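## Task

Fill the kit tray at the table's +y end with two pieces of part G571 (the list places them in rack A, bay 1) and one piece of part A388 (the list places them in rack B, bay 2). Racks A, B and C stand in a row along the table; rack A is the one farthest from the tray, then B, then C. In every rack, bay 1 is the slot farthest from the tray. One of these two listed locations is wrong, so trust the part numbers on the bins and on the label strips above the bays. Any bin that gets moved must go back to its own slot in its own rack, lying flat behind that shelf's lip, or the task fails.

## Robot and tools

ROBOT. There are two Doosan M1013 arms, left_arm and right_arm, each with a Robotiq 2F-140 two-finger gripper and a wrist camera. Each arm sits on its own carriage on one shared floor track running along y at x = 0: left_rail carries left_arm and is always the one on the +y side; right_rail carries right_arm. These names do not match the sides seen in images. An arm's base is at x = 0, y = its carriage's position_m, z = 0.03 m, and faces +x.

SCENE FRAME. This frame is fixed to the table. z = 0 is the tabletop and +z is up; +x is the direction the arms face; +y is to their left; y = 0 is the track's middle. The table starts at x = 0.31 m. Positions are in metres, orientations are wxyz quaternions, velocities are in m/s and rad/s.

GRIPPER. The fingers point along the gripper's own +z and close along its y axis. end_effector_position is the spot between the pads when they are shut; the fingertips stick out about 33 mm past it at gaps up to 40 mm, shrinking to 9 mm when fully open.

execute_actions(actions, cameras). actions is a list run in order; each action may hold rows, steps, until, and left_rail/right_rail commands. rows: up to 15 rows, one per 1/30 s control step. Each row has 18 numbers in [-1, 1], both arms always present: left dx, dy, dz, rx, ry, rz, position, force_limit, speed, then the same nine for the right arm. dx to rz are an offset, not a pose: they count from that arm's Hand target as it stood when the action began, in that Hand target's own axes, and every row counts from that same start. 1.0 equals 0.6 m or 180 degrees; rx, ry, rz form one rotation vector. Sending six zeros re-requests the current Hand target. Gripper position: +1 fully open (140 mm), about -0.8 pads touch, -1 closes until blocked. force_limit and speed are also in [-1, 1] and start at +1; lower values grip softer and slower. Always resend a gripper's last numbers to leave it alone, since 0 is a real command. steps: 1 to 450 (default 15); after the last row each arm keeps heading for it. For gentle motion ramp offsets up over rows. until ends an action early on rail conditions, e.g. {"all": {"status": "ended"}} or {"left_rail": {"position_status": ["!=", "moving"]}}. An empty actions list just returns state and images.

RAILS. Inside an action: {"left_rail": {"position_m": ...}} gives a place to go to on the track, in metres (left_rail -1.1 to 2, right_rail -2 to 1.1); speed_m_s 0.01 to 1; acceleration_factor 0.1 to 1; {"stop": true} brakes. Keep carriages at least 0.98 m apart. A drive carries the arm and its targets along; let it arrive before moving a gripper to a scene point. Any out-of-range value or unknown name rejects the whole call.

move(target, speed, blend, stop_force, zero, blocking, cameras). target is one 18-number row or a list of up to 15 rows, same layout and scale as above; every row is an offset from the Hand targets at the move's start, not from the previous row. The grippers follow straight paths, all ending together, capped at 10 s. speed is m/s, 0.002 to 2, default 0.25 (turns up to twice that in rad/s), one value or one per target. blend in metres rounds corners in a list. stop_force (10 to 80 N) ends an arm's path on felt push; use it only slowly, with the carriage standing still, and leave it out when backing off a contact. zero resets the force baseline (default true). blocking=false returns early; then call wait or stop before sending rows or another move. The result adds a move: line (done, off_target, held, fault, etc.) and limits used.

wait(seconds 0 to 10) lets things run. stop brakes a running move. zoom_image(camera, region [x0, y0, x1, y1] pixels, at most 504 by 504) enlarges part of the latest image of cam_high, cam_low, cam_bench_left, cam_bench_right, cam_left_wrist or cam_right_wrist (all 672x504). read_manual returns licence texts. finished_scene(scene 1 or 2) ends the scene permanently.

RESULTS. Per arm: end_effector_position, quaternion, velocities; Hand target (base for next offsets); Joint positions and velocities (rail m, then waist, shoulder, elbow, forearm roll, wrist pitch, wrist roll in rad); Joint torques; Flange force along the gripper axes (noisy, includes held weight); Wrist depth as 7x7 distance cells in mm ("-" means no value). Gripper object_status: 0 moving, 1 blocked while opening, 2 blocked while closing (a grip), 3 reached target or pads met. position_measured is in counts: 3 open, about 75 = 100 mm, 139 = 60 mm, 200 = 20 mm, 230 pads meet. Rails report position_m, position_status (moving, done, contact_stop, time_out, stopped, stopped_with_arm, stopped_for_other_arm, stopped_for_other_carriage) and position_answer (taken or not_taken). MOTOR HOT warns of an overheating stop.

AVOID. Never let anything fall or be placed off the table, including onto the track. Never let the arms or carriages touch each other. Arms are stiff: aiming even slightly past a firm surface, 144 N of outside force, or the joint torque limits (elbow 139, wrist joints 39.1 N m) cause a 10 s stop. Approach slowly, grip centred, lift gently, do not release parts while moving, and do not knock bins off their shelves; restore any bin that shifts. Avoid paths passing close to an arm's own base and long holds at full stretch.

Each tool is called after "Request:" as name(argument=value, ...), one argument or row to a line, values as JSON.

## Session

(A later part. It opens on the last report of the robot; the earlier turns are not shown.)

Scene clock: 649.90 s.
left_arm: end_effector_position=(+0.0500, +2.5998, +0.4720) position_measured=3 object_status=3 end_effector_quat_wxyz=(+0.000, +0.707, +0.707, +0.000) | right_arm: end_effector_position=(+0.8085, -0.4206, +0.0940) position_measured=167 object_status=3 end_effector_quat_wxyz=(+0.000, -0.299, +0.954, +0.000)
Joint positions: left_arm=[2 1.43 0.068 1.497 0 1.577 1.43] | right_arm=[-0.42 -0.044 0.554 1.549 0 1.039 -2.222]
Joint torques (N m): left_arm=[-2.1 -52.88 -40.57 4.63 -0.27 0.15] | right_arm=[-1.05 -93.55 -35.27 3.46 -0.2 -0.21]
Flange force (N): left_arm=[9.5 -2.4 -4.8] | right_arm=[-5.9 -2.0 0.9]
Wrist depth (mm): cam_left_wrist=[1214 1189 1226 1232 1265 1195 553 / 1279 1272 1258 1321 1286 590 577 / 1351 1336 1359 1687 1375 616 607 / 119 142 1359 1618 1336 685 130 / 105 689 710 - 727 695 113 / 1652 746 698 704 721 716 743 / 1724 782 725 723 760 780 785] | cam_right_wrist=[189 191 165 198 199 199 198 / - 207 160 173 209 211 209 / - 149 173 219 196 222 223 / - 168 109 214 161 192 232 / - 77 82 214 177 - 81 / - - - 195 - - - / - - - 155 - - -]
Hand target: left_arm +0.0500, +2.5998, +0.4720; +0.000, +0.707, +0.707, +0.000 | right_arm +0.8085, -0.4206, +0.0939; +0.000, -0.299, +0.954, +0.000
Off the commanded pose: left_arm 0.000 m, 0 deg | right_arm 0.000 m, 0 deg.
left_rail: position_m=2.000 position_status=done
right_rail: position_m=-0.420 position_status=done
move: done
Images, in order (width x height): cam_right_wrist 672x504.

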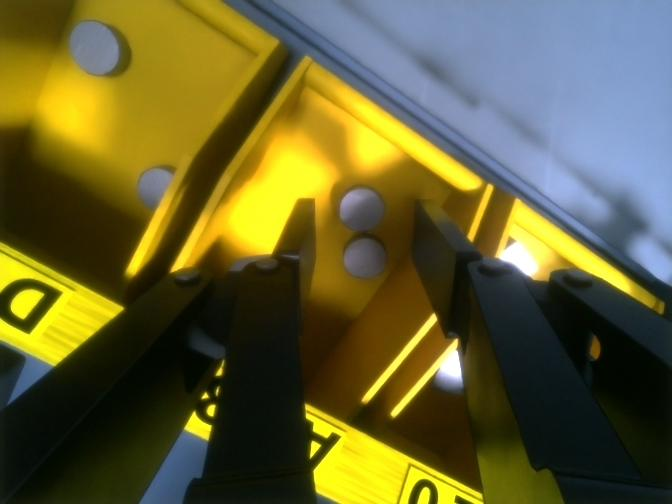

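Request:
move(
  target=[0,0,0,0,0,0,1,1,1,0,0,0.074,0,0,0,-0.3,0,-1],
  speed=0.05,
  stop_force=12,
  cameras=["cam_right_wrist"],
)

Request:
execute_actions(
  actions=[
    {"rows":[[0,0,0,0,0,0,1,1,1,0,0,0,0,0,0,-1,0,-1]],"steps":60},
  ],
  cameras=["cam_right_wrist"],
)

Scene clock: 656.77 s.
left_arm: end_effector_position=(+0.0500, +2.5998, +0.4720) position_measured=3 object_status=3 end_effector_quat_wxyz=(+0.000, +0.707, +0.707, +0.000) | right_arm: end_effector_position=(+0.8085, -0.4206, +0.0495) position_measured=167 object_status=3 end_effector_quat_wxyz=(+0.000, -0.299, +0.954, +0.000)
Joint positions: left_arm=[2 1.43 0.068 1.497 0 1.577 1.43] | right_arm=[-0.42 -0.044 0.592 1.577 0 0.972 -2.222]
Joint torques (N m): left_arm=[-1.96 -52.34 -40.35 4.64 -0.29 0.21] | right_arm=[-1.53 -94.9 -33.71 3.33 -0.25 -0.26]
Flange force (N): left_arm=[8.5 -2.2 -5.4] | right_arm=[-6.2 -1.2 1.1]
Wrist depth (mm): cam_left_wrist=[1214 1201 1207 1201 1226 1189 553 / 1300 1258 1265 1293 1239 589 566 / 1329 1351 1351 1344 1359 618 608 / 119 143 1424 1416 1407 643 130 / 106 144 - 710 730 700 113 / 1629 1450 702 706 704 732 - / 1749 1618 734 723 762 772 777] | cam_right_wrist=[- 152 123 157 161 160 159 / 163 161 127 131 166 169 169 / 171 117 130 174 141 171 179 / - 119 103 170 136 145 186 / - 77 81 181 170 - 81 / - - - 187 145 - - / - - - 158 - - -]
Hand target: left_arm +0.0500, +2.5998, +0.4720; +0.000, +0.707, +0.707, +0.000 | right_arm +0.8085, -0.4206, +0.0495; +0.000, -0.299, +0.954, +0.000
Off the commanded pose: left_arm 0.000 m, 0 deg | right_arm 0.000 m, 0 deg.
left_rail: position_m=2.000 position_status=done
right_rail: position_m=-0.420 position_status=done
move: done
Images, in order (width x height): cam_right_wrist 672x504.

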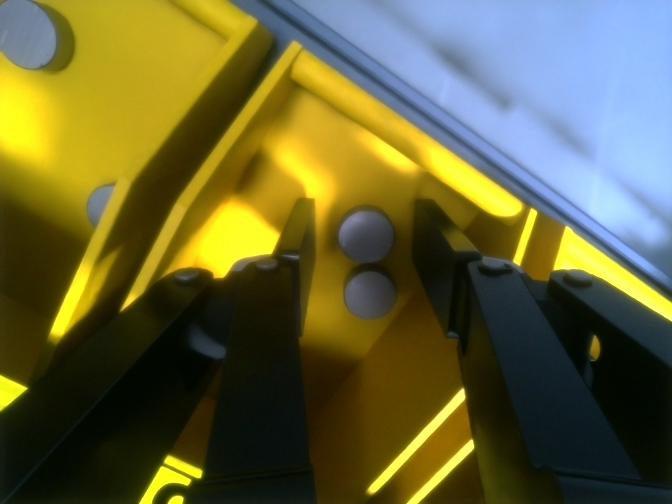

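Scene clock: 658.97 s.
left_arm: end_effector_position=(+0.0500, +2.5998, +0.4720) position_measured=3 object_status=3 end_effector_quat_wxyz=(+0.000, +0.707, +0.707, +0.000) | right_arm: end_effector_position=(+0.8085, -0.4206, +0.0495) position_measured=197 object_status=2 end_effector_quat_wxyz=(+0.000, -0.299, +0.954, +0.000)
Joint positions: left_arm=[2 1.43 0.068 1.497 0 1.577 1.43] | right_arm=[-0.42 -0.044 0.592 1.577 0 0.972 -2.222]
Joint torques (N m): left_arm=[-1.54 -52.51 -40.31 4.55 -0.31 0.15] | right_arm=[-0.9 -84.04 -28.73 3.68 -0.85 -0.26]
Flange force (N): left_arm=[8.9 -1.5 -5.5] | right_arm=[-3.8 -1.0 -12.3]
Wrist depth (mm): cam_left_wrist=[1201 1214 1220 1226 1214 682 553 / 1286 1286 1272 1272 1272 587 579 / 1336 1367 1351 1359 1344 616 605 / - 133 1407 1399 1487 641 130 / - 714 706 - 732 695 113 / 1629 748 698 695 721 739 741 / 1749 809 732 716 760 788 790] | cam_right_wrist=[- 153 123 157 161 160 159 / - 161 135 134 164 169 169 / - 109 168 168 138 176 179 / - 122 179 168 135 140 186 / - 82 82 87 - 87 87 / - - 75 175 - - - / - - - 149 - - -]
Hand target: left_arm +0.0500, +2.5998, +0.4720; +0.000, +0.707, +0.707, +0.000 | right_arm +0.8085, -0.4206, +0.0495; +0.000, -0.299, +0.954, +0.000
Off the commanded pose: left_arm 0.000 m, 0 deg | right_arm 0.000 m, 0 deg.
left_rail: position_m=2.000 position_status=done
right_rail: position_m=-0.420 position_status=done
Images, in order (width x height): cam_right_wrist 672x504.

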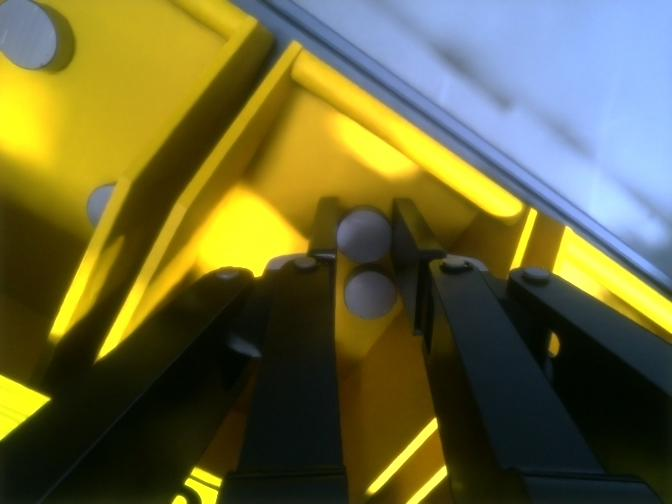

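Request:
move(
  target=[
    [0,0,0,0,0,0,1,1,1,0,0,-0.2,0,0,0,-1,0,-1],
    [0,0,0,0,0,0,1,1,1,0.284,0.198,-0.6,0,0,0,-1,0,-1],
  ],
  speed=[0.1,0.3],
  blend=0.03,
  cameras=["cam_right_wrist"],
)

Request:
zoom_image(
  camera="cam_right_wrist",
  region=[200, 50, 600, 350],
)

Request:
execute_actions(
  actions=[
    {"right_rail":{"position_m":1.02,"acceleration_factor":0.7},"steps":450,"until":{"right_rail":{"position_status":["!=","moving"]}}},
  ],
  cameras=["cam_high"],
)

Scene clock: 690.03 s.
left_arm: end_effector_position=(+0.0500, +2.5998, +0.4720) position_measured=3 object_status=3 end_effector_quat_wxyz=(+0.000, +0.707, +0.707, +0.000) | right_arm: end_effector_position=(+0.6009, -0.4205, +0.4094) position_measured=197 object_status=2 end_effector_quat_wxyz=(+0.000, -0.299, +0.954, +0.000)
Joint positions: left_arm=[2 1.43 0.068 1.497 0 1.577 1.43] | right_arm=[-0.42 -0.058 0.071 1.605 0 1.465 -2.237]
Joint torques (N m): left_arm=[-1.99 -52.64 -40.45 4.57 -0.37 0.2] | right_arm=[-1.62 -50.04 -41.03 4.06 -0.12 -0.23]
Flange force (N): left_arm=[9.2 -2.2 -5.2] | right_arm=[-4.2 1.1 -1.2]
Wrist depth (mm): cam_left_wrist=[1220 1144 1201 1207 1226 856 554 / 1279 1433 1293 1293 1272 599 576 / 1351 1359 1367 1351 1351 619 610 / - 1293 1399 1442 1416 1433 130 / 106 132 - - 700 698 113 / 1618 732 704 700 691 741 743 / - 1505 736 730 741 - -] | cam_right_wrist=[- 480 482 476 485 468 482 / 499 508 513 508 523 503 497 / - 498 527 532 539 532 535 / - 521 - 169 170 563 564 / - - 82 81 - 87 585 / - - 75 - - - - / - - - - - - -]
Hand target: left_arm +0.0500, +2.5998, +0.4720; +0.000, +0.707, +0.707, +0.000 | right_arm +0.6008, -0.4204, +0.4095; +0.000, -0.299, +0.954, +0.000
Off the commanded pose: left_arm 0.000 m, 0 deg | right_arm 0.000 m, 0 deg.
left_rail: position_m=2.000 position_status=done
right_rail: position_m=-0.420 position_status=done
move: done
Images, in order (width x height): cam_right_wrist 672x504.

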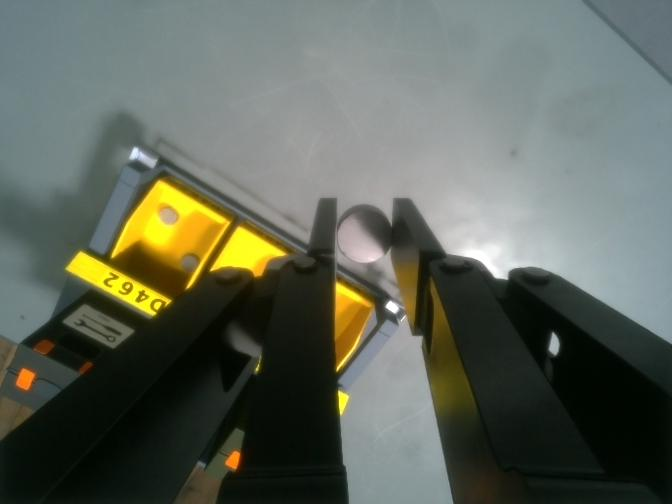

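Scaled by 1.260.

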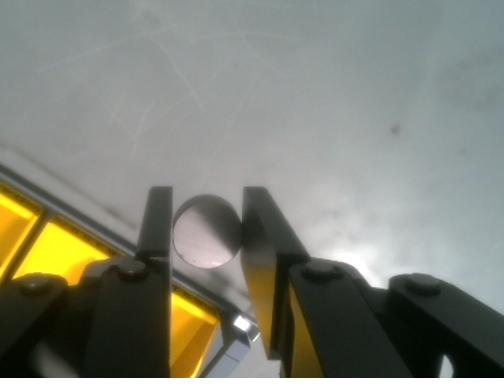

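Scene clock: 693.90 s.
left_arm: end_effector_position=(+0.0500, +2.5998, +0.4720) position_measured=3 object_status=3 end_effector_quat_wxyz=(+0.000, +0.707, +0.707, +0.000) | right_arm: end_effector_position=(+0.6008, +1.0195, +0.4095) position_measured=197 object_status=2 end_effector_quat_wxyz=(+0.000, -0.299, +0.954, +0.000)
Joint positions: left_arm=[2 1.43 0.068 1.497 0 1.577 1.43] | right_arm=[1.02 -0.058 0.071 1.605 0 1.465 -2.237]
Joint torques (N m): left_arm=[-2.04 -52.64 -40.36 4.58 -0.37 0.18] | right_arm=[-2.08 -51.58 -41.27 4.06 -0.14 -0.25]
Flange force (N): left_arm=[9.7 -2.1 -5.2] | right_arm=[-6.3 0.6 -0.8]
Wrist depth (mm): cam_left_wrist=[1207 1207 1321 1214 1272 1189 556 / 1279 1279 1258 1399 1265 592 580 / 1336 1351 1399 1344 1336 626 613 / 119 142 1359 1416 1468 645 130 / 106 702 714 695 - 691 113 / 1699 734 702 700 710 739 748 / 1736 826 734 723 762 770 785] | cam_right_wrist=[483 484 477 - 476 468 478 / 508 493 514 502 503 498 495 / 542 525 537 523 531 510 533 / 573 - 556 142 110 - 556 / - - 82 82 - 87 81 / - - 75 - - - - / - - - - - - -]
Hand target: left_arm +0.0500, +2.5998, +0.4720; +0.000, +0.707, +0.707, +0.000 | right_arm +0.6008, +1.0195, +0.4095; +0.000, -0.299, +0.954, +0.000
Tool commands: left_gripper/position=+1.0 left_gripper/force_limit=+1.0 left_gripper/speed=+1.0 right_gripper/position=-1.0 right_gripper/force_limit=+0.0 right_gripper/speed=-1.0
Off the commanded pose: left_arm 0.000 m, 0 deg | right_arm 0.000 m, 0 deg.
left_rail: position_m=2.000 position_status=done
right_rail: position_m=1.020 position_status=done
Images, in order (width x height): cam_high 672x504.

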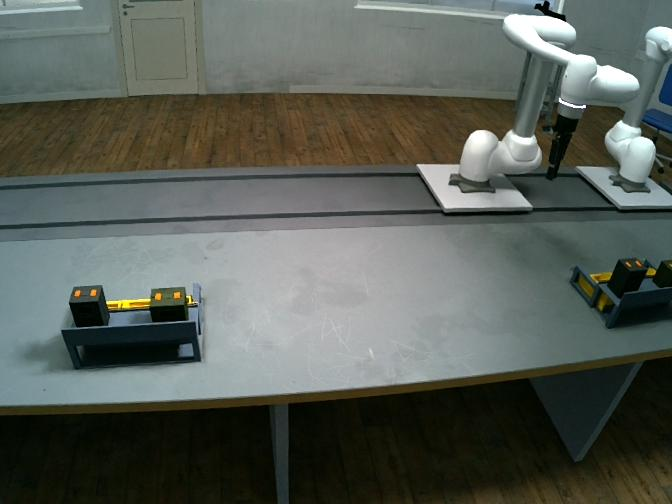

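Request:
move(
  target=[0,0,0,0,0,0,1,1,1,-0.517,0.513,0,0,0,0,-1,0,-1],
  speed=0.4,
  cameras=[],
)

Request:
move(
  target=[0,0,0,0,0,0,1,1,1,-0.369,0.764,0.333,-0.0159,-0.0823,-0.1204,-1,0,-1],
  speed=0.35,
  cameras=["cam_right_wrist"],
)

Scene clock: 705.13 s.
left_arm: end_effector_position=(+0.0500, +2.5998, +0.4720) position_measured=3 object_status=3 end_effector_quat_wxyz=(+0.000, +0.707, +0.707, +0.000) | right_arm: end_effector_position=(+0.6797, +1.4494, +0.4096) position_measured=197 object_status=2 end_effector_quat_wxyz=(+0.000, -0.299, +0.954, +0.000)
Joint positions: left_arm=[2 1.43 0.068 1.497 0 1.577 1.43] | right_arm=[1.02 0.52 0.405 1.184 0 1.553 -1.658]
Joint torques (N m): left_arm=[-1.66 -52.94 -40.44 4.57 -0.33 0.16] | right_arm=[-1.57 -85.43 -41.18 4.05 -0.19 -0.22]
Flange force (N): left_arm=[10.4 -1.4 -4.8] | right_arm=[-6.7 2.3 -2.0]
Wrist depth (mm): cam_left_wrist=[1214 1207 1207 1201 1239 1201 556 / 1286 1286 1293 1286 1300 593 575 / 1336 1359 1375 1351 1344 623 610 / 119 143 1286 1375 1545 645 130 / 105 772 730 730 730 695 113 / 1640 746 700 702 676 732 743 / 1749 812 730 725 730 765 780] | cam_right_wrist=[499 478 483 464 476 457 474 / 495 510 504 - 506 514 501 / 439 523 531 530 - 527 531 / 411 473 507 168 170 581 575 / 474 - 82 88 - 87 81 / - - 75 - - - - / - - - - - - -]
Hand target: left_arm +0.0500, +2.5998, +0.4720; +0.000, +0.707, +0.707, +0.000 | right_arm +0.6797, +1.4494, +0.4096; +0.000, -0.299, +0.954, +0.000
Off the commanded pose: left_arm 0.000 m, 0 deg | right_arm 0.000 m, 0 deg.
left_rail: position_m=2.000 position_status=done
right_rail: position_m=1.020 position_status=done
move: done
No camera images: "cameras" was empty.

Scene clock: 707.30 s.
left_arm: end_effector_position=(+0.0500, +2.5998, +0.4720) position_measured=3 object_status=3 end_effector_quat_wxyz=(+0.000, +0.707, +0.707, +0.000) | right_arm: end_effector_position=(+0.5998, +1.9521, +0.2100) position_measured=197 object_status=2 end_effector_quat_wxyz=(+0.115, -0.470, +0.873, +0.062)
Joint positions: left_arm=[2 1.43 0.068 1.497 0 1.577 1.43] | right_arm=[1.02 0.966 0.85 0.828 0.007 1.201 -1.594]
Joint torques (N m): left_arm=[-1.86 -52.71 -40.39 4.57 -0.26 0.19] | right_arm=[-1.76 -124.25 -41.54 4.11 -0.87 -0.27]
Flange force (N): left_arm=[9.0 -2.1 -5.3] | right_arm=[-12.3 2.0 2.1]
Wrist depth (mm): cam_left_wrist=[1220 1245 1232 1207 1220 1201 552 / 1286 1272 1272 1279 1279 595 577 / 1351 1367 1351 1359 1359 619 613 / 119 143 1293 1433 1442 646 130 / - 683 710 691 741 - 113 / 1640 732 702 704 702 746 743 / 1724 1775 727 723 743 793 788] | cam_right_wrist=[288 286 287 282 284 278 281 / 318 314 310 - 309 311 311 / 353 351 - 331 - 347 345 / 375 385 356 142 110 379 388 / - - 82 82 - 87 419 / - - 75 - - - - / - - - - - - -]
Hand target: left_arm +0.0500, +2.5998, +0.4720; +0.000, +0.707, +0.707, +0.000 | right_arm +0.5997, +1.9521, +0.2099; +0.115, -0.470, +0.873, +0.062
Off the commanded pose: left_arm 0.000 m, 0 deg | right_arm 0.000 m, 0 deg.
left_rail: position_m=2.000 position_status=done
right_rail: position_m=1.020 position_status=done
move: done
Images, in order (width x height): cam_right_wrist 672x504.

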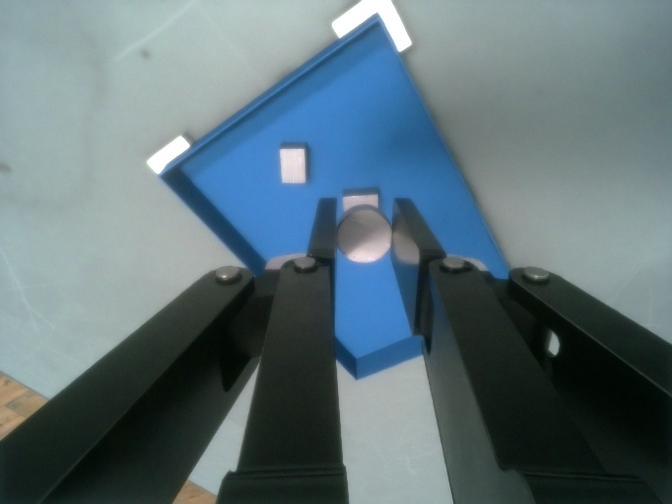

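Request:
move(
  target=[0,0,0,0,0,0,1,1,1,0.064,0,0.24,0,0,0,-1,0,-1],
  speed=0.2,
  cameras=["cam_right_wrist"],
)

Request:
move(
  target=[0,0,0,0,0,0,1,1,1,0.014,0,0.052,0,0,0,-1,0,-1],
  speed=0.015,
  stop_force=10,
  cameras=["cam_right_wrist"],
)

Scene clock: 722.73 s.
left_arm: end_effector_position=(+0.0500, +2.5998, +0.4720) position_measured=3 object_status=3 end_effector_quat_wxyz=(+0.000, +0.707, +0.707, +0.000) | right_arm: end_effector_position=(+0.5998, +1.9523, +0.0610) position_measured=197 object_status=2 end_effector_quat_wxyz=(+0.115, -0.470, +0.873, +0.062)
Joint positions: left_arm=[2 1.43 0.068 1.497 0 1.577 1.43] | right_arm=[1.02 0.966 0.916 0.978 0.007 0.986 -1.596]
Joint torques (N m): left_arm=[-2.22 -52.66 -40.57 4.6 -0.22 0.17] | right_arm=[-1.43 -127.48 -40.01 3.95 -1.17 -0.29]
Flange force (N): left_arm=[9.1 -2.8 -4.7] | right_arm=[-10.7 2.0 4.6]
Wrist depth (mm): cam_left_wrist=[1220 1201 1214 1220 1220 1178 553 / 1279 1272 1272 1293 1272 596 576 / 1344 1351 1359 1351 1351 624 608 / - 142 1433 1399 1496 638 130 / - 133 693 714 672 691 113 / - 734 698 706 685 739 741 / 1736 1640 734 723 767 804 788] | cam_right_wrist=[155 155 155 152 150 153 152 / 172 171 170 163 163 168 168 / 191 187 173 - - 188 186 / 210 192 - 142 110 205 210 / 218 72 82 87 - 87 226 / - - 75 - - - - / - - - - - - -]
Hand target: left_arm +0.0500, +2.5998, +0.4720; +0.000, +0.707, +0.707, +0.000 | right_arm +0.5998, +1.9523, +0.0609; +0.115, -0.470, +0.873, +0.062
Off the commanded pose: left_arm 0.000 m, 0 deg | right_arm 0.000 m, 0 deg.
left_rail: position_m=2.000 position_status=done
right_rail: position_m=1.020 position_status=done
move: done
Images, in order (width x height): cam_right_wrist 672x504.

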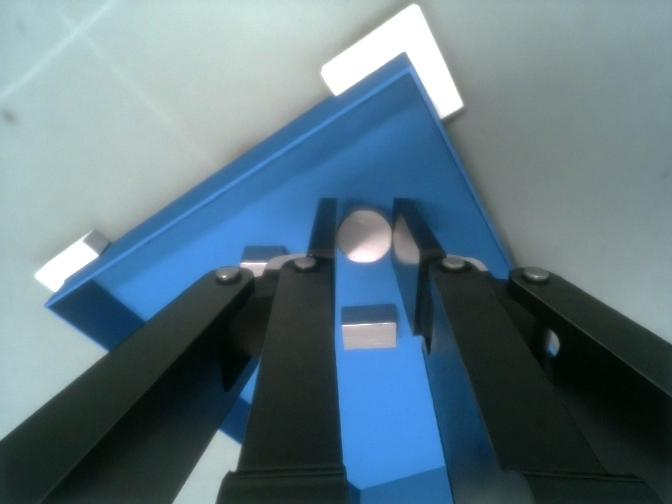

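Scene clock: 724.67 s.
left_arm: end_effector_position=(+0.0500, +2.5998, +0.4720) position_measured=3 object_status=3 end_effector_quat_wxyz=(+0.000, +0.707, +0.707, +0.000) | right_arm: end_effector_position=(+0.5998, +1.9524, +0.0411) position_measured=197 object_status=2 end_effector_quat_wxyz=(+0.115, -0.470, +0.873, +0.062)
Joint positions: left_arm=[2 1.43 0.068 1.497 0 1.577 1.43] | right_arm=[1.02 0.966 0.929 0.991 0.007 0.96 -1.596]
Joint torques (N m): left_arm=[-1.78 -52.34 -40.42 4.59 -0.3 0.18] | right_arm=[-0.81 -98.5 -27.11 4.19 -1.01 -0.28]
Flange force (N): left_arm=[9.2 -1.4 -4.9] | right_arm=[-8.3 1.9 -23.4]
Wrist depth (mm): cam_left_wrist=[1195 1226 1207 1195 1220 856 554 / 1272 1245 1279 1293 1279 592 576 / 1351 1359 1336 1367 1359 626 599 / 1407 134 1375 1459 1555 636 130 / 105 124 723 - 706 698 113 / 1618 1565 700 700 698 734 734 / 1775 1663 734 732 758 788 788] | cam_right_wrist=[140 138 137 135 132 136 135 / 152 152 151 143 135 149 149 / 173 169 161 - - 166 162 / 186 175 - 142 110 182 186 / 189 - 82 87 - 87 200 / - - 75 - - - - / - - - - - - -]
Hand target: left_arm +0.0500, +2.5998, +0.4720; +0.000, +0.707, +0.707, +0.000 | right_arm +0.5998, +1.9524, +0.0411; +0.115, -0.470, +0.873, +0.062 (not the last commanded pose)
Off the commanded pose: left_arm 0.000 m, 0 deg | right_arm 0.013 m, 0 deg.
left_rail: position_m=2.000 position_status=done
right_rail: position_m=1.020 position_status=done
move: contact (right_arm)
Images, in order (width x height): cam_right_wrist 672x504.

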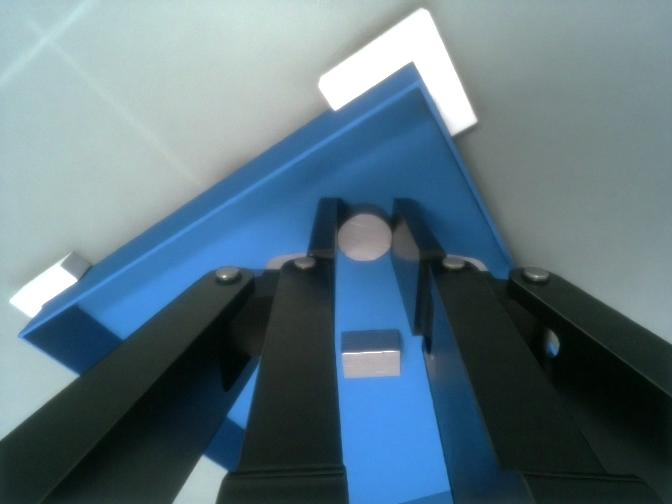

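Request:
execute_actions(
  actions=[
    {"rows":[[0,0,0,0,0,0,1,1,1,0,0,0,0,0,0,-0.4,0,-1]],"steps":40},
  ],
  cameras=["cam_right_wrist"],
)

Request:
move(
  target=[0,0,0,0,0,0,1,1,1,-0.082,0,-0.3,0,0,0,-0.4,0,-1],
  speed=0.2,
  cameras=["cam_right_wrist","cam_bench_left"],
)

Scene clock: 730.97 s.
left_arm: end_effector_position=(+0.0500, +2.5998, +0.4720) position_measured=3 object_status=3 end_effector_quat_wxyz=(+0.000, +0.707, +0.707, +0.000) | right_arm: end_effector_position=(+0.5998, +1.9524, +0.0411) position_measured=179 object_status=3 end_effector_quat_wxyz=(+0.115, -0.470, +0.873, +0.062)
Joint positions: left_arm=[2 1.43 0.068 1.497 0 1.577 1.43] | right_arm=[1.02 0.966 0.929 0.991 0.007 0.96 -1.596]
Joint torques (N m): left_arm=[-1.7 -52.59 -40.31 4.69 -0.31 0.13] | right_arm=[-1.6 -126.2 -39.52 3.81 -0.91 -0.3]
Flange force (N): left_arm=[10.0 -1.7 -5.1] | right_arm=[-7.7 1.2 2.5]
Wrist depth (mm): cam_left_wrist=[1201 1226 1214 1207 1207 1201 553 / 1272 1279 1272 1300 1252 598 583 / 1351 1367 1336 1336 1344 619 598 / 119 142 1307 1407 1329 648 130 / - 695 - - - 698 113 / 1640 1618 695 706 734 739 741 / 1724 1802 730 725 762 782 788] | cam_right_wrist=[140 137 137 134 131 135 135 / 151 152 151 138 135 149 148 / 172 169 161 - - 165 161 / 186 174 - 153 119 181 185 / - - 82 87 - 93 81 / - - - - - - - / - - - - - - -]
Hand target: left_arm +0.0500, +2.5998, +0.4720; +0.000, +0.707, +0.707, +0.000 | right_arm +0.5998, +1.9524, +0.0411; +0.115, -0.470, +0.873, +0.062
Off the commanded pose: left_arm 0.000 m, 0 deg | right_arm 0.000 m, 0 deg.
left_rail: position_m=2.000 position_status=done
right_rail: position_m=1.020 position_status=done
Images, in order (width x height): cam_right_wrist 672x504.

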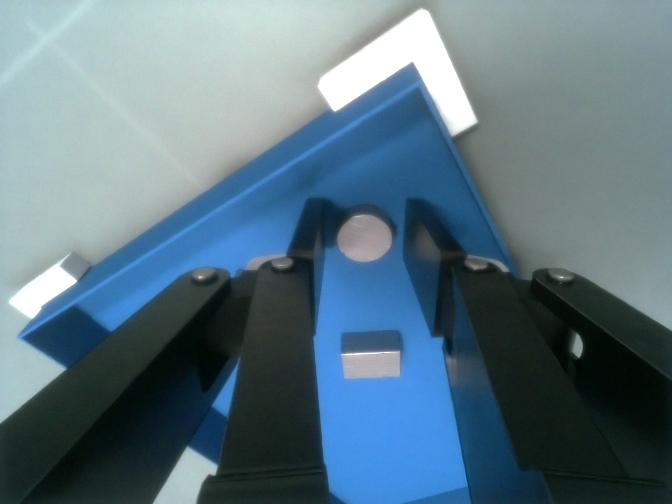

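Scene clock: 732.40 s.
left_arm: end_effector_position=(+0.0500, +2.5998, +0.4720) position_measured=3 object_status=3 end_effector_quat_wxyz=(+0.000, +0.707, +0.707, +0.000) | right_arm: end_effector_position=(+0.6003, +1.9531, +0.2277) position_measured=179 object_status=3 end_effector_quat_wxyz=(+0.115, -0.470, +0.873, +0.062)
Joint positions: left_arm=[2 1.43 0.068 1.497 0 1.577 1.43] | right_arm=[1.02 0.966 0.849 0.799 0.006 1.232 -1.594]
Joint torques (N m): left_arm=[-2.05 -52.3 -40.38 4.63 -0.25 0.25] | right_arm=[-1.82 -123.54 -42.46 4.08 -0.89 -0.23]
Flange force (N): left_arm=[9.4 -1.8 -4.8] | right_arm=[-8.1 2.4 2.2]
Wrist depth (mm): cam_left_wrist=[1220 1220 1214 1201 1214 569 554 / - 1314 1272 1286 1279 593 577 / 1344 1344 1359 1286 1359 624 607 / 1391 142 1407 1407 1351 641 130 / - 661 - 698 - 687 113 / 1618 748 702 710 685 732 - / 1675 1663 734 725 734 793 -] | cam_right_wrist=[303 302 301 306 298 303 298 / 340 333 323 - 330 340 323 / 375 370 - - - 371 363 / 418 411 377 111 119 400 408 / 467 - 82 81 - 93 81 / - - - 555 - - - / - - - 664 - - -]
Hand target: left_arm +0.0500, +2.5998, +0.4720; +0.000, +0.707, +0.707, +0.000 | right_arm +0.6003, +1.9531, +0.2277; +0.115, -0.470, +0.873, +0.062
Off the commanded pose: left_arm 0.000 m, 0 deg | right_arm 0.000 m, 0 deg.
left_rail: position_m=2.000 position_status=done
right_rail: position_m=1.020 position_status=done
move: done
Images, in order (width x height): cam_bench_left 672x504, cam_right_wrist 672x504.

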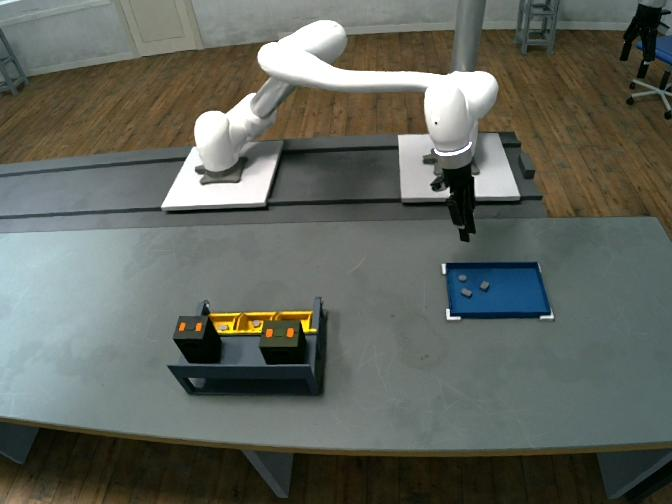

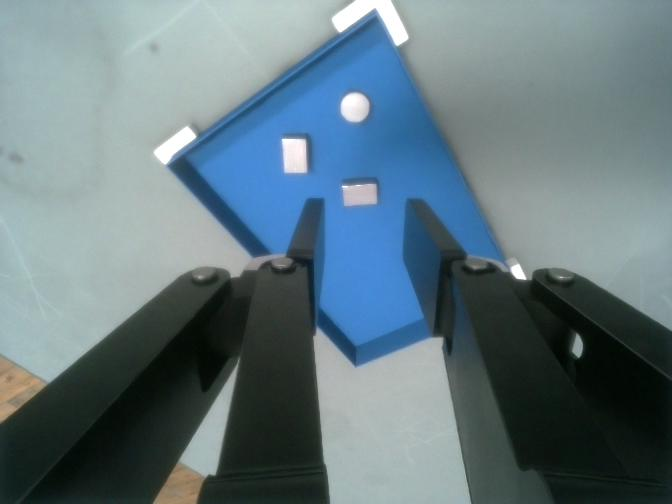

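Request:
move(
  target=[0,0,0,0,0,0,1,1,1,0.523,-0.573,-0.468,0.0159,0.0823,0.1204,-0.4,0,-1],
  speed=0.5,
  cameras=[],
)

Request:
move(
  target=[0,0,0,0,0,0,1,1,1,0.551,-0.734,0.09,0,0,0.193,-1,-1,0],
  speed=0.5,
  cameras=[],
)

Request:
execute_actions(
  actions=[
    {"right_rail":{"position_m":-2.0,"acceleration_factor":1},"steps":450,"until":{"right_rail":{"position_status":["!=","moving"]}}},
  ],
  cameras=["cam_right_wrist"],
)

Request:
zoom_image(
  camera="cam_right_wrist",
  region=[150, 100, 570, 400],
)

Scene clock: 748.60 s.
left_arm: end_effector_position=(+0.0500, +2.5998, +0.4720) position_measured=3 object_status=3 end_effector_quat_wxyz=(+0.000, +0.707, +0.707, +0.000) | right_arm: end_effector_position=(+0.6807, +1.4502, +0.4175) position_measured=179 object_status=3 end_effector_quat_wxyz=(+0.000, -0.299, +0.954, +0.000)
Joint positions: left_arm=[2 1.43 0.068 1.497 0 1.577 1.43] | right_arm=[1.02 0.521 0.407 1.167 0 1.567 -1.658]
Joint torques (N m): left_arm=[-1.97 -52.46 -40.28 4.62 -0.41 0.16] | right_arm=[-1.95 -85.39 -41.33 4.07 -0.12 -0.19]
Flange force (N): left_arm=[9.2 -1.7 -5.6] | right_arm=[-6.5 3.0 -1.2]
Wrist depth (mm): cam_left_wrist=[1272 1220 1214 1207 1220 1201 553 / 1207 1272 1286 1307 1272 584 577 / 1336 1336 1359 1344 1375 1459 613 / - 785 1336 1407 1383 643 130 / 106 691 - - 712 693 113 / 1629 706 704 704 710 734 734 / 1724 1816 730 719 758 775 -] | cam_right_wrist=[494 498 504 485 484 482 - / 513 514 522 513 497 502 507 / 433 523 541 533 541 541 539 / 418 476 468 484 140 569 562 / - - 82 616 - 93 81 / - - - 664 - - - / - - - 715 - - -]
Hand target: left_arm +0.0500, +2.5998, +0.4720; +0.000, +0.707, +0.707, +0.000 | right_arm +0.6807, +1.4500, +0.4175; +0.000, -0.299, +0.954, +0.000
Off the commanded pose: left_arm 0.000 m, 0 deg | right_arm 0.000 m, 0 deg.
left_rail: position_m=2.000 position_status=done
right_rail: position_m=1.020 position_status=done
move: done; limits=paced
No camera images: "cameras" was empty.

Scene clock: 750.43 s.
left_arm: end_effector_position=(+0.0500, +2.5998, +0.4720) position_measured=3 object_status=3 end_effector_quat_wxyz=(+0.000, +0.707, +0.707, +0.000) | right_arm: end_effector_position=(+0.6608, +0.8998, +0.3634) position_measured=233 object_status=3 end_effector_quat_wxyz=(+0.000, -0.001, +1.000, +0.000)
Joint positions: left_arm=[2 1.43 0.068 1.497 0 1.577 1.43] | right_arm=[1.02 -0.231 0.195 1.547 0 1.4 -1.804]
Joint torques (N m): left_arm=[-2.1 -52.76 -40.18 4.57 -0.31 0.2] | right_arm=[-2.29 -63.01 -41 4.05 -0.14 -0.23]
Flange force (N): left_arm=[10.6 -1.9 -5.3] | right_arm=[-3.8 3.6 -0.5]
Wrist depth (mm): cam_left_wrist=[1207 1214 1207 1214 1226 1096 554 / 1344 1307 1293 1399 1293 587 576 / 1336 1336 1344 1359 1351 623 610 / 119 142 1367 1450 1442 682 130 / - 132 743 - 723 700 113 / 1652 1515 706 702 708 725 736 / 1736 1736 730 730 770 801 782] | cam_right_wrist=[441 440 441 438 - 433 433 / 466 467 468 461 461 462 461 / 492 480 491 488 490 491 488 / 525 544 520 110 510 511 - / 566 552 88 81 - 81 - / - - - - - - - / - - - - - - -]
Hand target: left_arm +0.0500, +2.5998, +0.4720; +0.000, +0.707, +0.707, +0.000 | right_arm +0.6607, +0.8997, +0.3634; +0.000, -0.001, +1.000, +0.000
Off the commanded pose: left_arm 0.000 m, 0 deg | right_arm 0.000 m, 0 deg.
left_rail: position_m=2.000 position_status=done
right_rail: position_m=1.020 position_status=done
move: done; limits=paced
No camera images: "cameras" was empty.

Scene clock: 755.30 s.
left_arm: end_effector_position=(+0.0500, +2.5998, +0.4720) position_measured=3 object_status=3 end_effector_quat_wxyz=(+0.000, +0.707, +0.707, +0.000) | right_arm: end_effector_position=(+0.6608, -2.1202, +0.3634) position_measured=233 object_status=3 end_effector_quat_wxyz=(+0.000, -0.001, +1.000, +0.000)
Joint positions: left_arm=[2 1.43 0.068 1.497 0 1.577 1.43] | right_arm=[-2 -0.232 0.195 1.547 0 1.4 -1.804]
Joint torques (N m): left_arm=[-1.63 -52.59 -40.39 4.62 -0.32 0.21] | right_arm=[-2.16 -63.53 -40.66 4.04 -0.15 -0.23]
Flange force (N): left_arm=[9.3 -1.7 -5.1] | right_arm=[-5.4 2.8 -0.7]
Wrist depth (mm): cam_left_wrist=[1214 1207 1220 1220 1172 865 552 / 1272 1293 1279 1286 1286 598 560 / 1286 1351 1367 1367 1375 629 608 / 111 143 1160 1407 1788 633 130 / - 134 - 727 708 693 113 / 1640 723 708 704 719 741 743 / 1736 1629 730 721 732 785 788] | cam_right_wrist=[446 439 429 441 433 433 430 / 465 472 466 462 464 - 453 / 498 - 492 508 486 494 491 / 526 522 520 109 491 523 522 / - - 88 82 - 81 553 / - - - - - - - / - - - - - - -]
Hand target: left_arm +0.0500, +2.5998, +0.4720; +0.000, +0.707, +0.707, +0.000 | right_arm +0.6607, -2.1202, +0.3634; +0.000, -0.001, +1.000, +0.000
Tool commands: left_gripper/position=+1.0 left_gripper/force_limit=+1.0 left_gripper/speed=+1.0 right_gripper/position=-1.0 right_gripper/force_limit=-1.0 right_gripper/speed=+0.0
Off the commanded pose: left_arm 0.000 m, 0 deg | right_arm 0.000 m, 0 deg.
left_rail: position_m=2.000 position_status=done
right_rail: position_m=-2.000 position_status=done
Images, in order (width x height): cam_right_wrist 672x504.

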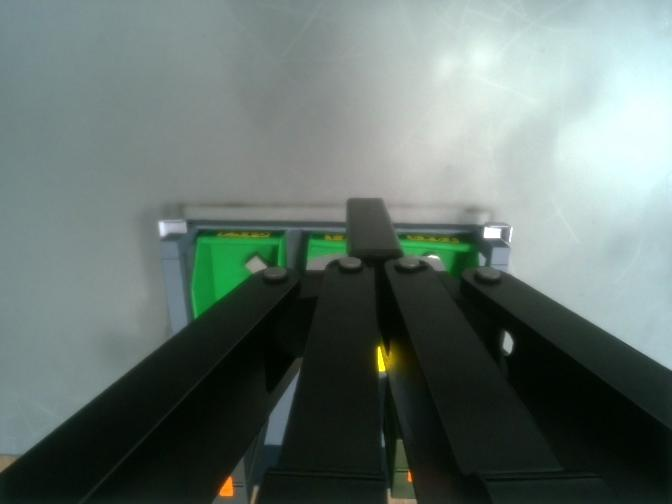

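Scaled by 1.200.

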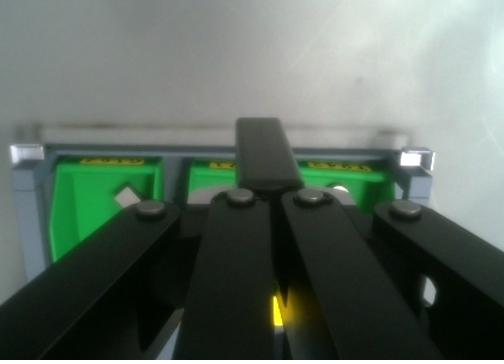

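Request:
move(
  target=[0,0,0,0,0,0,1,1,1,-0.065,-0.033,0.025,0,0,0,1,0,1],
  speed=0.2,
  cameras=["cam_right_wrist"],
)

Request:
zoom_image(
  camera="cam_right_wrist",
  region=[150, 150, 550, 390],
)

Scene clock: 767.40 s.
left_arm: end_effector_position=(+0.0500, +2.5998, +0.4720) position_measured=3 object_status=3 end_effector_quat_wxyz=(+0.000, +0.707, +0.707, +0.000) | right_arm: end_effector_position=(+0.6998, -2.1400, +0.3484) position_measured=3 object_status=0 end_effector_quat_wxyz=(+0.000, -0.001, +1.000, +0.000)
Joint positions: left_arm=[2 1.43 0.068 1.497 0 1.577 1.43] | right_arm=[-2 -0.246 0.266 1.485 0 1.391 -1.818]
Joint torques (N m): left_arm=[-2.23 -53.2 -40.18 4.54 -0.31 0.14] | right_arm=[-1.67 -70.97 -40.88 4.01 -0.21 -0.21]
Flange force (N): left_arm=[10.8 -2.6 -5.5] | right_arm=[-5.3 1.9 -0.4]
Wrist depth (mm): cam_left_wrist=[1220 1195 1220 1207 1220 1195 549 / - 1265 1279 1286 1279 589 580 / 1367 1329 1351 1359 1351 624 610 / 119 856 1407 1424 1442 645 130 / 106 126 - 676 695 739 113 / 1652 772 704 706 712 732 741 / 1775 801 736 725 767 809 782] | cam_right_wrist=[428 433 418 425 415 423 421 / 452 457 451 451 441 444 442 / 477 475 473 464 477 466 465 / 497 132 - - - - 132 / - 423 427 435 - 461 107 / - 582 - - 404 - 590 / - 1570 352 1517 377 1548 616]
Hand target: left_arm +0.0500, +2.5998, +0.4720; +0.000, +0.707, +0.707, +0.000 | right_arm +0.6998, -2.1400, +0.3484; +0.000, -0.001, +1.000, +0.000
Off the commanded pose: left_arm 0.000 m, 0 deg | right_arm 0.000 m, 0 deg.
left_rail: position_m=2.000 position_status=done
right_rail: position_m=-2.000 position_status=done
move: done
Images, in order (width x height): cam_right_wrist 672x504.

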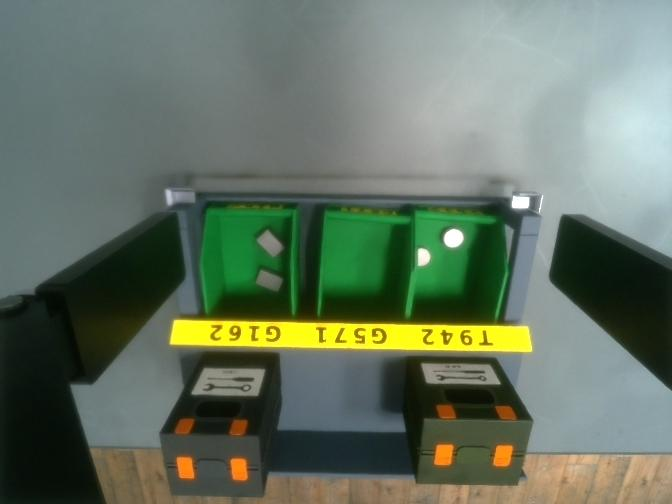

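Scaled by 1.260.

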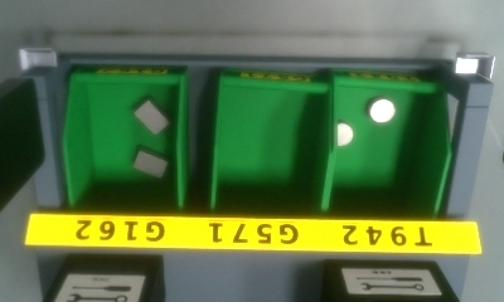

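Request:
execute_actions(
  actions=[
    {"rows":[[0,0,0,0,0,0,1,1,1,0,0,0,0,0,0,-1,-1,0]],"steps":60},
  ],
  cameras=[],
)

Request:
move(
  target=[
    [0,0,0,0,0,0,1,1,1,-0.167,0.025,0.25,0,0,0,-1,-1,0],
    [0,0,0,0,0,0,1,1,1,-0.167,0.025,0.47,0,0,0,-1,-1,0],
  ],
  speed=[0.25,0.1],
  cameras=["cam_right_wrist"],
)

Scene clock: 782.07 s.
left_arm: end_effector_position=(+0.0500, +2.5998, +0.4720) position_measured=3 object_status=3 end_effector_quat_wxyz=(+0.000, +0.707, +0.707, +0.000) | right_arm: end_effector_position=(+0.6998, -2.1400, +0.3484) position_measured=233 object_status=3 end_effector_quat_wxyz=(+0.000, -0.001, +1.000, +0.000)
Joint positions: left_arm=[2 1.43 0.068 1.497 0 1.577 1.43] | right_arm=[-2 -0.246 0.266 1.485 0 1.391 -1.818]
Joint torques (N m): left_arm=[-1.72 -52.47 -40.5 4.63 -0.3 0.19] | right_arm=[-1.31 -70.66 -40.63 3.98 -0.18 -0.26]
Flange force (N): left_arm=[9.2 -1.6 -4.8] | right_arm=[-5.5 1.4 -0.7]
Wrist depth (mm): cam_left_wrist=[1214 1226 1201 1239 1195 1189 553 / 1265 1279 1286 1293 1220 595 579 / 1351 1383 1252 1351 1359 615 613 / 119 796 1383 1416 1300 648 130 / - 706 685 - 708 695 113 / 1640 716 702 712 712 716 748 / 1749 1687 739 725 770 796 785] | cam_right_wrist=[428 441 426 - - 417 418 / 451 451 455 445 447 450 455 / 482 479 478 479 469 471 469 / 518 509 486 109 132 488 499 / 548 535 88 81 - 81 527 / - - - - - - - / - - - - - - -]
Hand target: left_arm +0.0500, +2.5998, +0.4720; +0.000, +0.707, +0.707, +0.000 | right_arm +0.6998, -2.1400, +0.3484; +0.000, -0.001, +1.000, +0.000
Off the commanded pose: left_arm 0.000 m, 0 deg | right_arm 0.000 m, 0 deg.
left_rail: position_m=2.000 position_status=done
right_rail: position_m=-2.000 position_status=done
No camera images: "cameras" was empty.

Scene clock: 784.87 s.
left_arm: end_effector_position=(+0.0500, +2.5998, +0.4720) position_measured=3 object_status=3 end_effector_quat_wxyz=(+0.000, +0.707, +0.707, +0.000) | right_arm: end_effector_position=(+0.7999, -2.1248, +0.0664) position_measured=233 object_status=3 end_effector_quat_wxyz=(+0.000, -0.001, +1.000, +0.000)
Joint positions: left_arm=[2 1.43 0.068 1.497 0 1.577 1.43] | right_arm=[-2 -0.197 0.578 1.565 0 0.999 -1.77]
Joint torques (N m): left_arm=[-1.8 -52.99 -40.38 4.57 -0.35 0.15] | right_arm=[-1.69 -94.17 -34.44 3.38 -0.2 -0.29]
Flange force (N): left_arm=[10.0 -1.9 -5.2] | right_arm=[-5.7 1.8 1.1]
Wrist depth (mm): cam_left_wrist=[1214 1214 1201 1220 1307 1214 554 / 1279 1279 1344 1272 1272 758 577 / 1329 1314 1329 1351 1336 593 611 / 1383 1314 1359 1416 - 648 130 / - - 741 706 - 695 113 / - 762 702 698 721 734 746 / - 1663 736 721 772 772 782] | cam_right_wrist=[178 177 177 176 175 175 174 / 186 186 185 184 183 182 183 / 193 190 188 155 183 155 156 / 204 172 189 109 195 152 185 / 218 147 88 82 - 81 - / - - - - - - - / - - - - - - -]
Hand target: left_arm +0.0500, +2.5998, +0.4720; +0.000, +0.707, +0.707, +0.000 | right_arm +0.7999, -2.1248, +0.0664; +0.000, -0.001, +1.000, +0.000
Off the commanded pose: left_arm 0.000 m, 0 deg | right_arm 0.000 m, 0 deg.
left_rail: position_m=2.000 position_status=done
right_rail: position_m=-2.000 position_status=done
move: done
Images, in order (width x height): cam_right_wrist 672x504.

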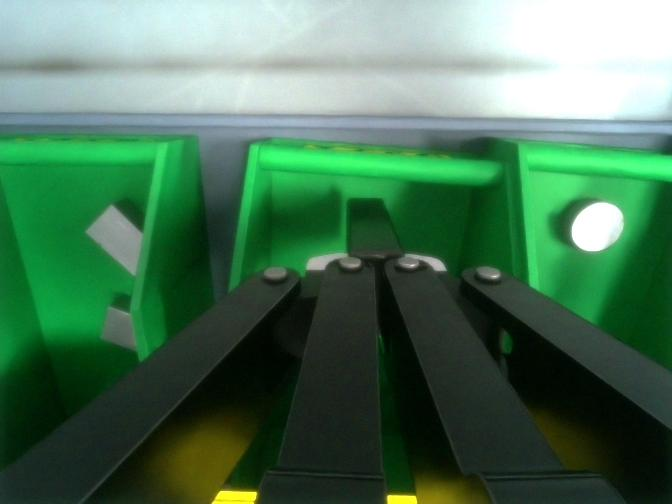

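Request:
move(
  target=[0,0,0,0,0,0,1,1,1,0,-0.033,0,0,0,0,-1,-1,0],
  speed=0.04,
  cameras=["cam_right_wrist"],
)

Scene clock: 792.13 s.
left_arm: end_effector_position=(+0.0500, +2.5998, +0.4720) position_measured=3 object_status=3 end_effector_quat_wxyz=(+0.000, +0.707, +0.707, +0.000) | right_arm: end_effector_position=(+0.8000, -2.1445, +0.0663) position_measured=233 object_status=3 end_effector_quat_wxyz=(+0.000, -0.001, +1.000, +0.000)
Joint positions: left_arm=[2 1.43 0.068 1.497 0 1.577 1.43] | right_arm=[-2 -0.221 0.583 1.557 0 1.002 -1.794]
Joint torques (N m): left_arm=[-1.93 -52.41 -40.56 4.68 -0.29 0.19] | right_arm=[-1.67 -94.88 -34.56 3.38 -0.19 -0.06]
Flange force (N): left_arm=[8.4 -2.2 -5.0] | right_arm=[-5.6 1.4 1.0]
Wrist depth (mm): cam_left_wrist=[1155 - 1214 1207 1214 1207 554 / 1279 1279 1272 1258 1258 598 576 / 1407 1344 1329 1359 1359 621 610 / 119 884 1383 1433 1442 648 130 / 106 668 - 666 - 691 113 / 1618 700 702 708 712 734 743 / 1762 1816 734 725 750 727 770] | cam_right_wrist=[177 177 177 176 175 175 174 / 185 185 183 184 182 183 182 / 194 190 165 154 157 155 153 / 201 201 166 113 200 160 189 / 215 211 88 82 - 81 205 / - - - - - - - / - - - - - - -]
Hand target: left_arm +0.0500, +2.5998, +0.4720; +0.000, +0.707, +0.707, +0.000 | right_arm +0.8000, -2.1446, +0.0663; +0.000, -0.001, +1.000, +0.000
Off the commanded pose: left_arm 0.000 m, 0 deg | right_arm 0.000 m, 0 deg.
left_rail: position_m=2.000 position_status=done
right_rail: position_m=-2.000 position_status=done
move: done
Images, in order (width x height): cam_right_wrist 672x504.

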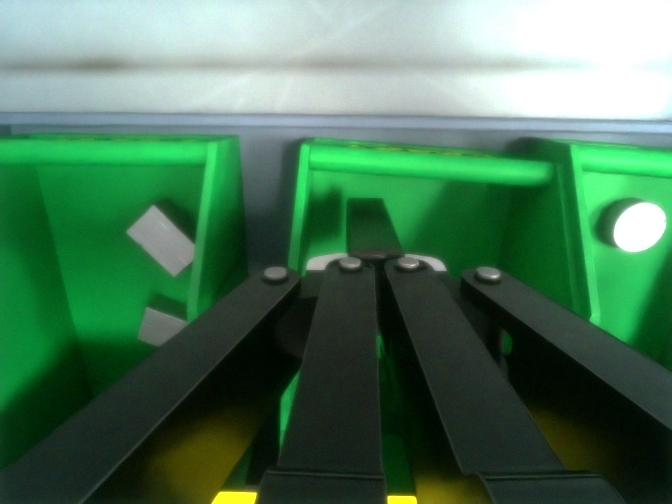

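Request:
move(
  target=[0,0,0,0,0,0,1,1,1,0,-0.033,0,0,0,0,-1,-1,0],
  speed=0.04,
  cameras=["cam_right_wrist"],
)

Scene clock: 800.97 s.
left_arm: end_effector_position=(+0.0500, +2.5998, +0.4720) position_measured=3 object_status=3 end_effector_quat_wxyz=(+0.000, +0.707, +0.707, +0.000) | right_arm: end_effector_position=(+0.8000, -2.1643, +0.0663) position_measured=233 object_status=3 end_effector_quat_wxyz=(+0.000, -0.001, +1.000, +0.000)
Joint positions: left_arm=[2 1.43 0.068 1.497 0 1.577 1.43] | right_arm=[-2 -0.245 0.588 1.548 0 1.006 -1.817]
Joint torques (N m): left_arm=[-1.98 -52.38 -40.26 4.59 -0.41 0.22] | right_arm=[-1.61 -95.63 -34.58 3.32 -0.16 -0.21]
Flange force (N): left_arm=[9.6 -2.3 -5.4] | right_arm=[-6.1 2.0 1.5]
Wrist depth (mm): cam_left_wrist=[1201 1220 1207 1220 1239 1207 558 / 1293 1279 1279 1286 1272 586 576 / 1351 1344 1336 1351 1359 1300 608 / - 142 1391 1450 1391 643 130 / - 132 739 - 710 698 113 / 1629 772 704 710 702 730 750 / 1663 809 730 730 746 770 785] | cam_right_wrist=[177 177 176 176 175 175 173 / 185 185 183 184 184 183 182 / 178 188 158 190 153 156 157 / 179 - 186 119 201 178 158 / 180 - 88 82 - 81 136 / - - - - - - - / - - - - - - -]
Hand target: left_arm +0.0500, +2.5998, +0.4720; +0.000, +0.707, +0.707, +0.000 | right_arm +0.8000, -2.1644, +0.0663; +0.000, -0.001, +1.000, +0.000
Off the commanded pose: left_arm 0.000 m, 0 deg | right_arm 0.000 m, 0 deg.
left_rail: position_m=2.000 position_status=done
right_rail: position_m=-2.000 position_status=done
move: done
Images, in order (width x height): cam_right_wrist 672x504.

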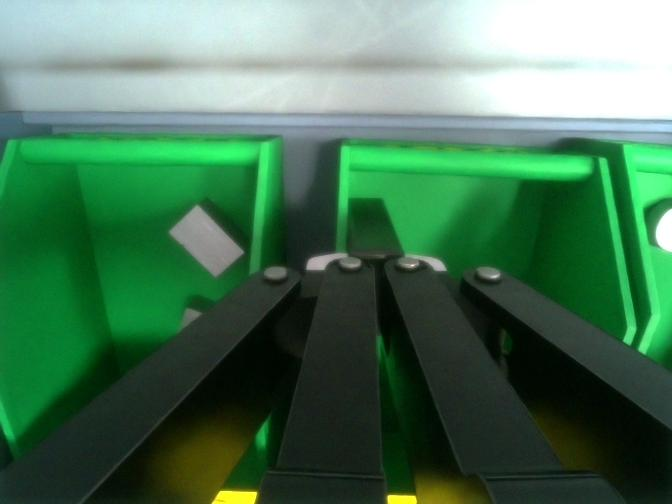

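Request:
move(
  target=[0,0,0,0,0,0,1,1,1,0,-0.025,0,0,0,0,-1,-1,0],
  speed=0.04,
  cameras=["cam_right_wrist"],
)

Scene clock: 808.53 s.
left_arm: end_effector_position=(+0.0500, +2.5998, +0.4720) position_measured=3 object_status=3 end_effector_quat_wxyz=(+0.000, +0.707, +0.707, +0.000) | right_arm: end_effector_position=(+0.8000, -2.1793, +0.0663) position_measured=233 object_status=3 end_effector_quat_wxyz=(+0.000, -0.001, +1.000, +0.000)
Joint positions: left_arm=[2 1.43 0.068 1.497 0 1.577 1.43] | right_arm=[-2 -0.263 0.592 1.541 0 1.009 -1.835]
Joint torques (N m): left_arm=[-1.69 -53.24 -39.96 4.66 -0.27 0.19] | right_arm=[-0.39 -96.08 -34.48 3.31 -0.19 -0.23]
Flange force (N): left_arm=[10.3 -1.9 -6.2] | right_arm=[-6.3 -0.1 0.8]
Wrist depth (mm): cam_left_wrist=[1207 1220 1220 1207 1201 1195 553 / 1286 1279 1272 1286 1265 595 564 / 1329 1336 1336 1359 1359 626 616 / - 1375 1359 1424 1391 633 130 / - 134 712 706 719 693 113 / 1640 714 700 708 704 741 741 / 1762 1596 732 727 755 832 -] | cam_right_wrist=[177 176 176 176 175 175 174 / 183 185 183 184 182 181 181 / 165 187 189 154 154 178 149 / 166 200 188 112 - 194 145 / 167 198 88 81 - 81 137 / - - - - - - - / - - - - - - -]
Hand target: left_arm +0.0500, +2.5998, +0.4720; +0.000, +0.707, +0.707, +0.000 | right_arm +0.8000, -2.1793, +0.0663; +0.000, -0.001, +1.000, +0.000
Off the commanded pose: left_arm 0.000 m, 0 deg | right_arm 0.000 m, 0 deg.
left_rail: position_m=2.000 position_status=done
right_rail: position_m=-2.000 position_status=done
move: done
Images, in order (width x height): cam_right_wrist 672x504.

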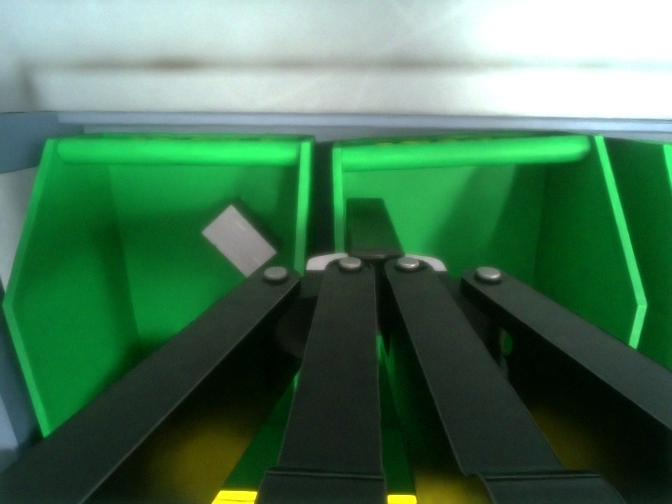

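Request:
move(
  target=[0,0,0,0,0,0,1,1,1,0.018,0.007,0,0,0,0,-1,-1,0],
  speed=0.03,
  stop_force=12,
  cameras=["cam_right_wrist"],
)

Scene clock: 816.80 s.
left_arm: end_effector_position=(+0.0500, +2.5998, +0.4720) position_measured=3 object_status=3 end_effector_quat_wxyz=(+0.000, +0.707, +0.707, +0.000) | right_arm: end_effector_position=(+0.7892, -2.1752, +0.0663) position_measured=233 object_status=3 end_effector_quat_wxyz=(+0.000, -0.001, +1.000, +0.000)
Joint positions: left_arm=[2 1.43 0.068 1.497 0 1.577 1.43] | right_arm=[-2 -0.261 0.577 1.567 0 0.997 -1.834]
Joint torques (N m): left_arm=[-1.83 -52.52 -40.2 4.65 -0.34 0.17] | right_arm=[-2.04 -94.04 -34.31 3.41 -0.13 -0.29]
Flange force (N): left_arm=[9.6 -2.3 -5.4] | right_arm=[-5.9 1.9 0.8]
Wrist depth (mm): cam_left_wrist=[1214 1214 1226 1214 1201 1201 551 / 1279 1133 1279 1279 1258 739 580 / 1351 1359 1336 1351 1399 631 626 / 1416 154 1178 1442 1367 680 130 / - 706 712 - - 698 113 / 1629 739 706 702 706 758 - / 1762 1711 730 727 765 770 -] | cam_right_wrist=[178 177 177 176 175 174 174 / 185 187 186 186 185 185 184 / 171 177 187 157 169 156 172 / 171 203 191 113 - 188 - / 172 204 88 82 - 81 144 / - - - - - - - / - - - - - - -]
Hand target: left_arm +0.0500, +2.5998, +0.4720; +0.000, +0.707, +0.707, +0.000 | right_arm +0.7892, -2.1752, +0.0663; +0.000, -0.001, +1.000, +0.000
Off the commanded pose: left_arm 0.000 m, 0 deg | right_arm 0.000 m, 0 deg.
left_rail: position_m=2.000 position_status=done
right_rail: position_m=-2.000 position_status=done
move: done
Images, in order (width x height): cam_right_wrist 672x504.

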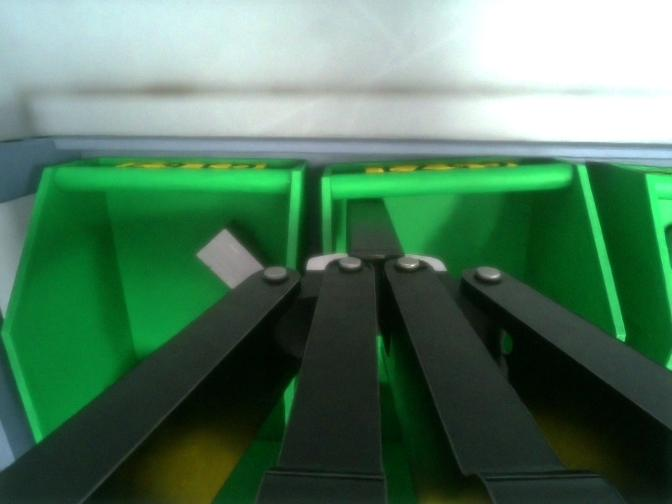

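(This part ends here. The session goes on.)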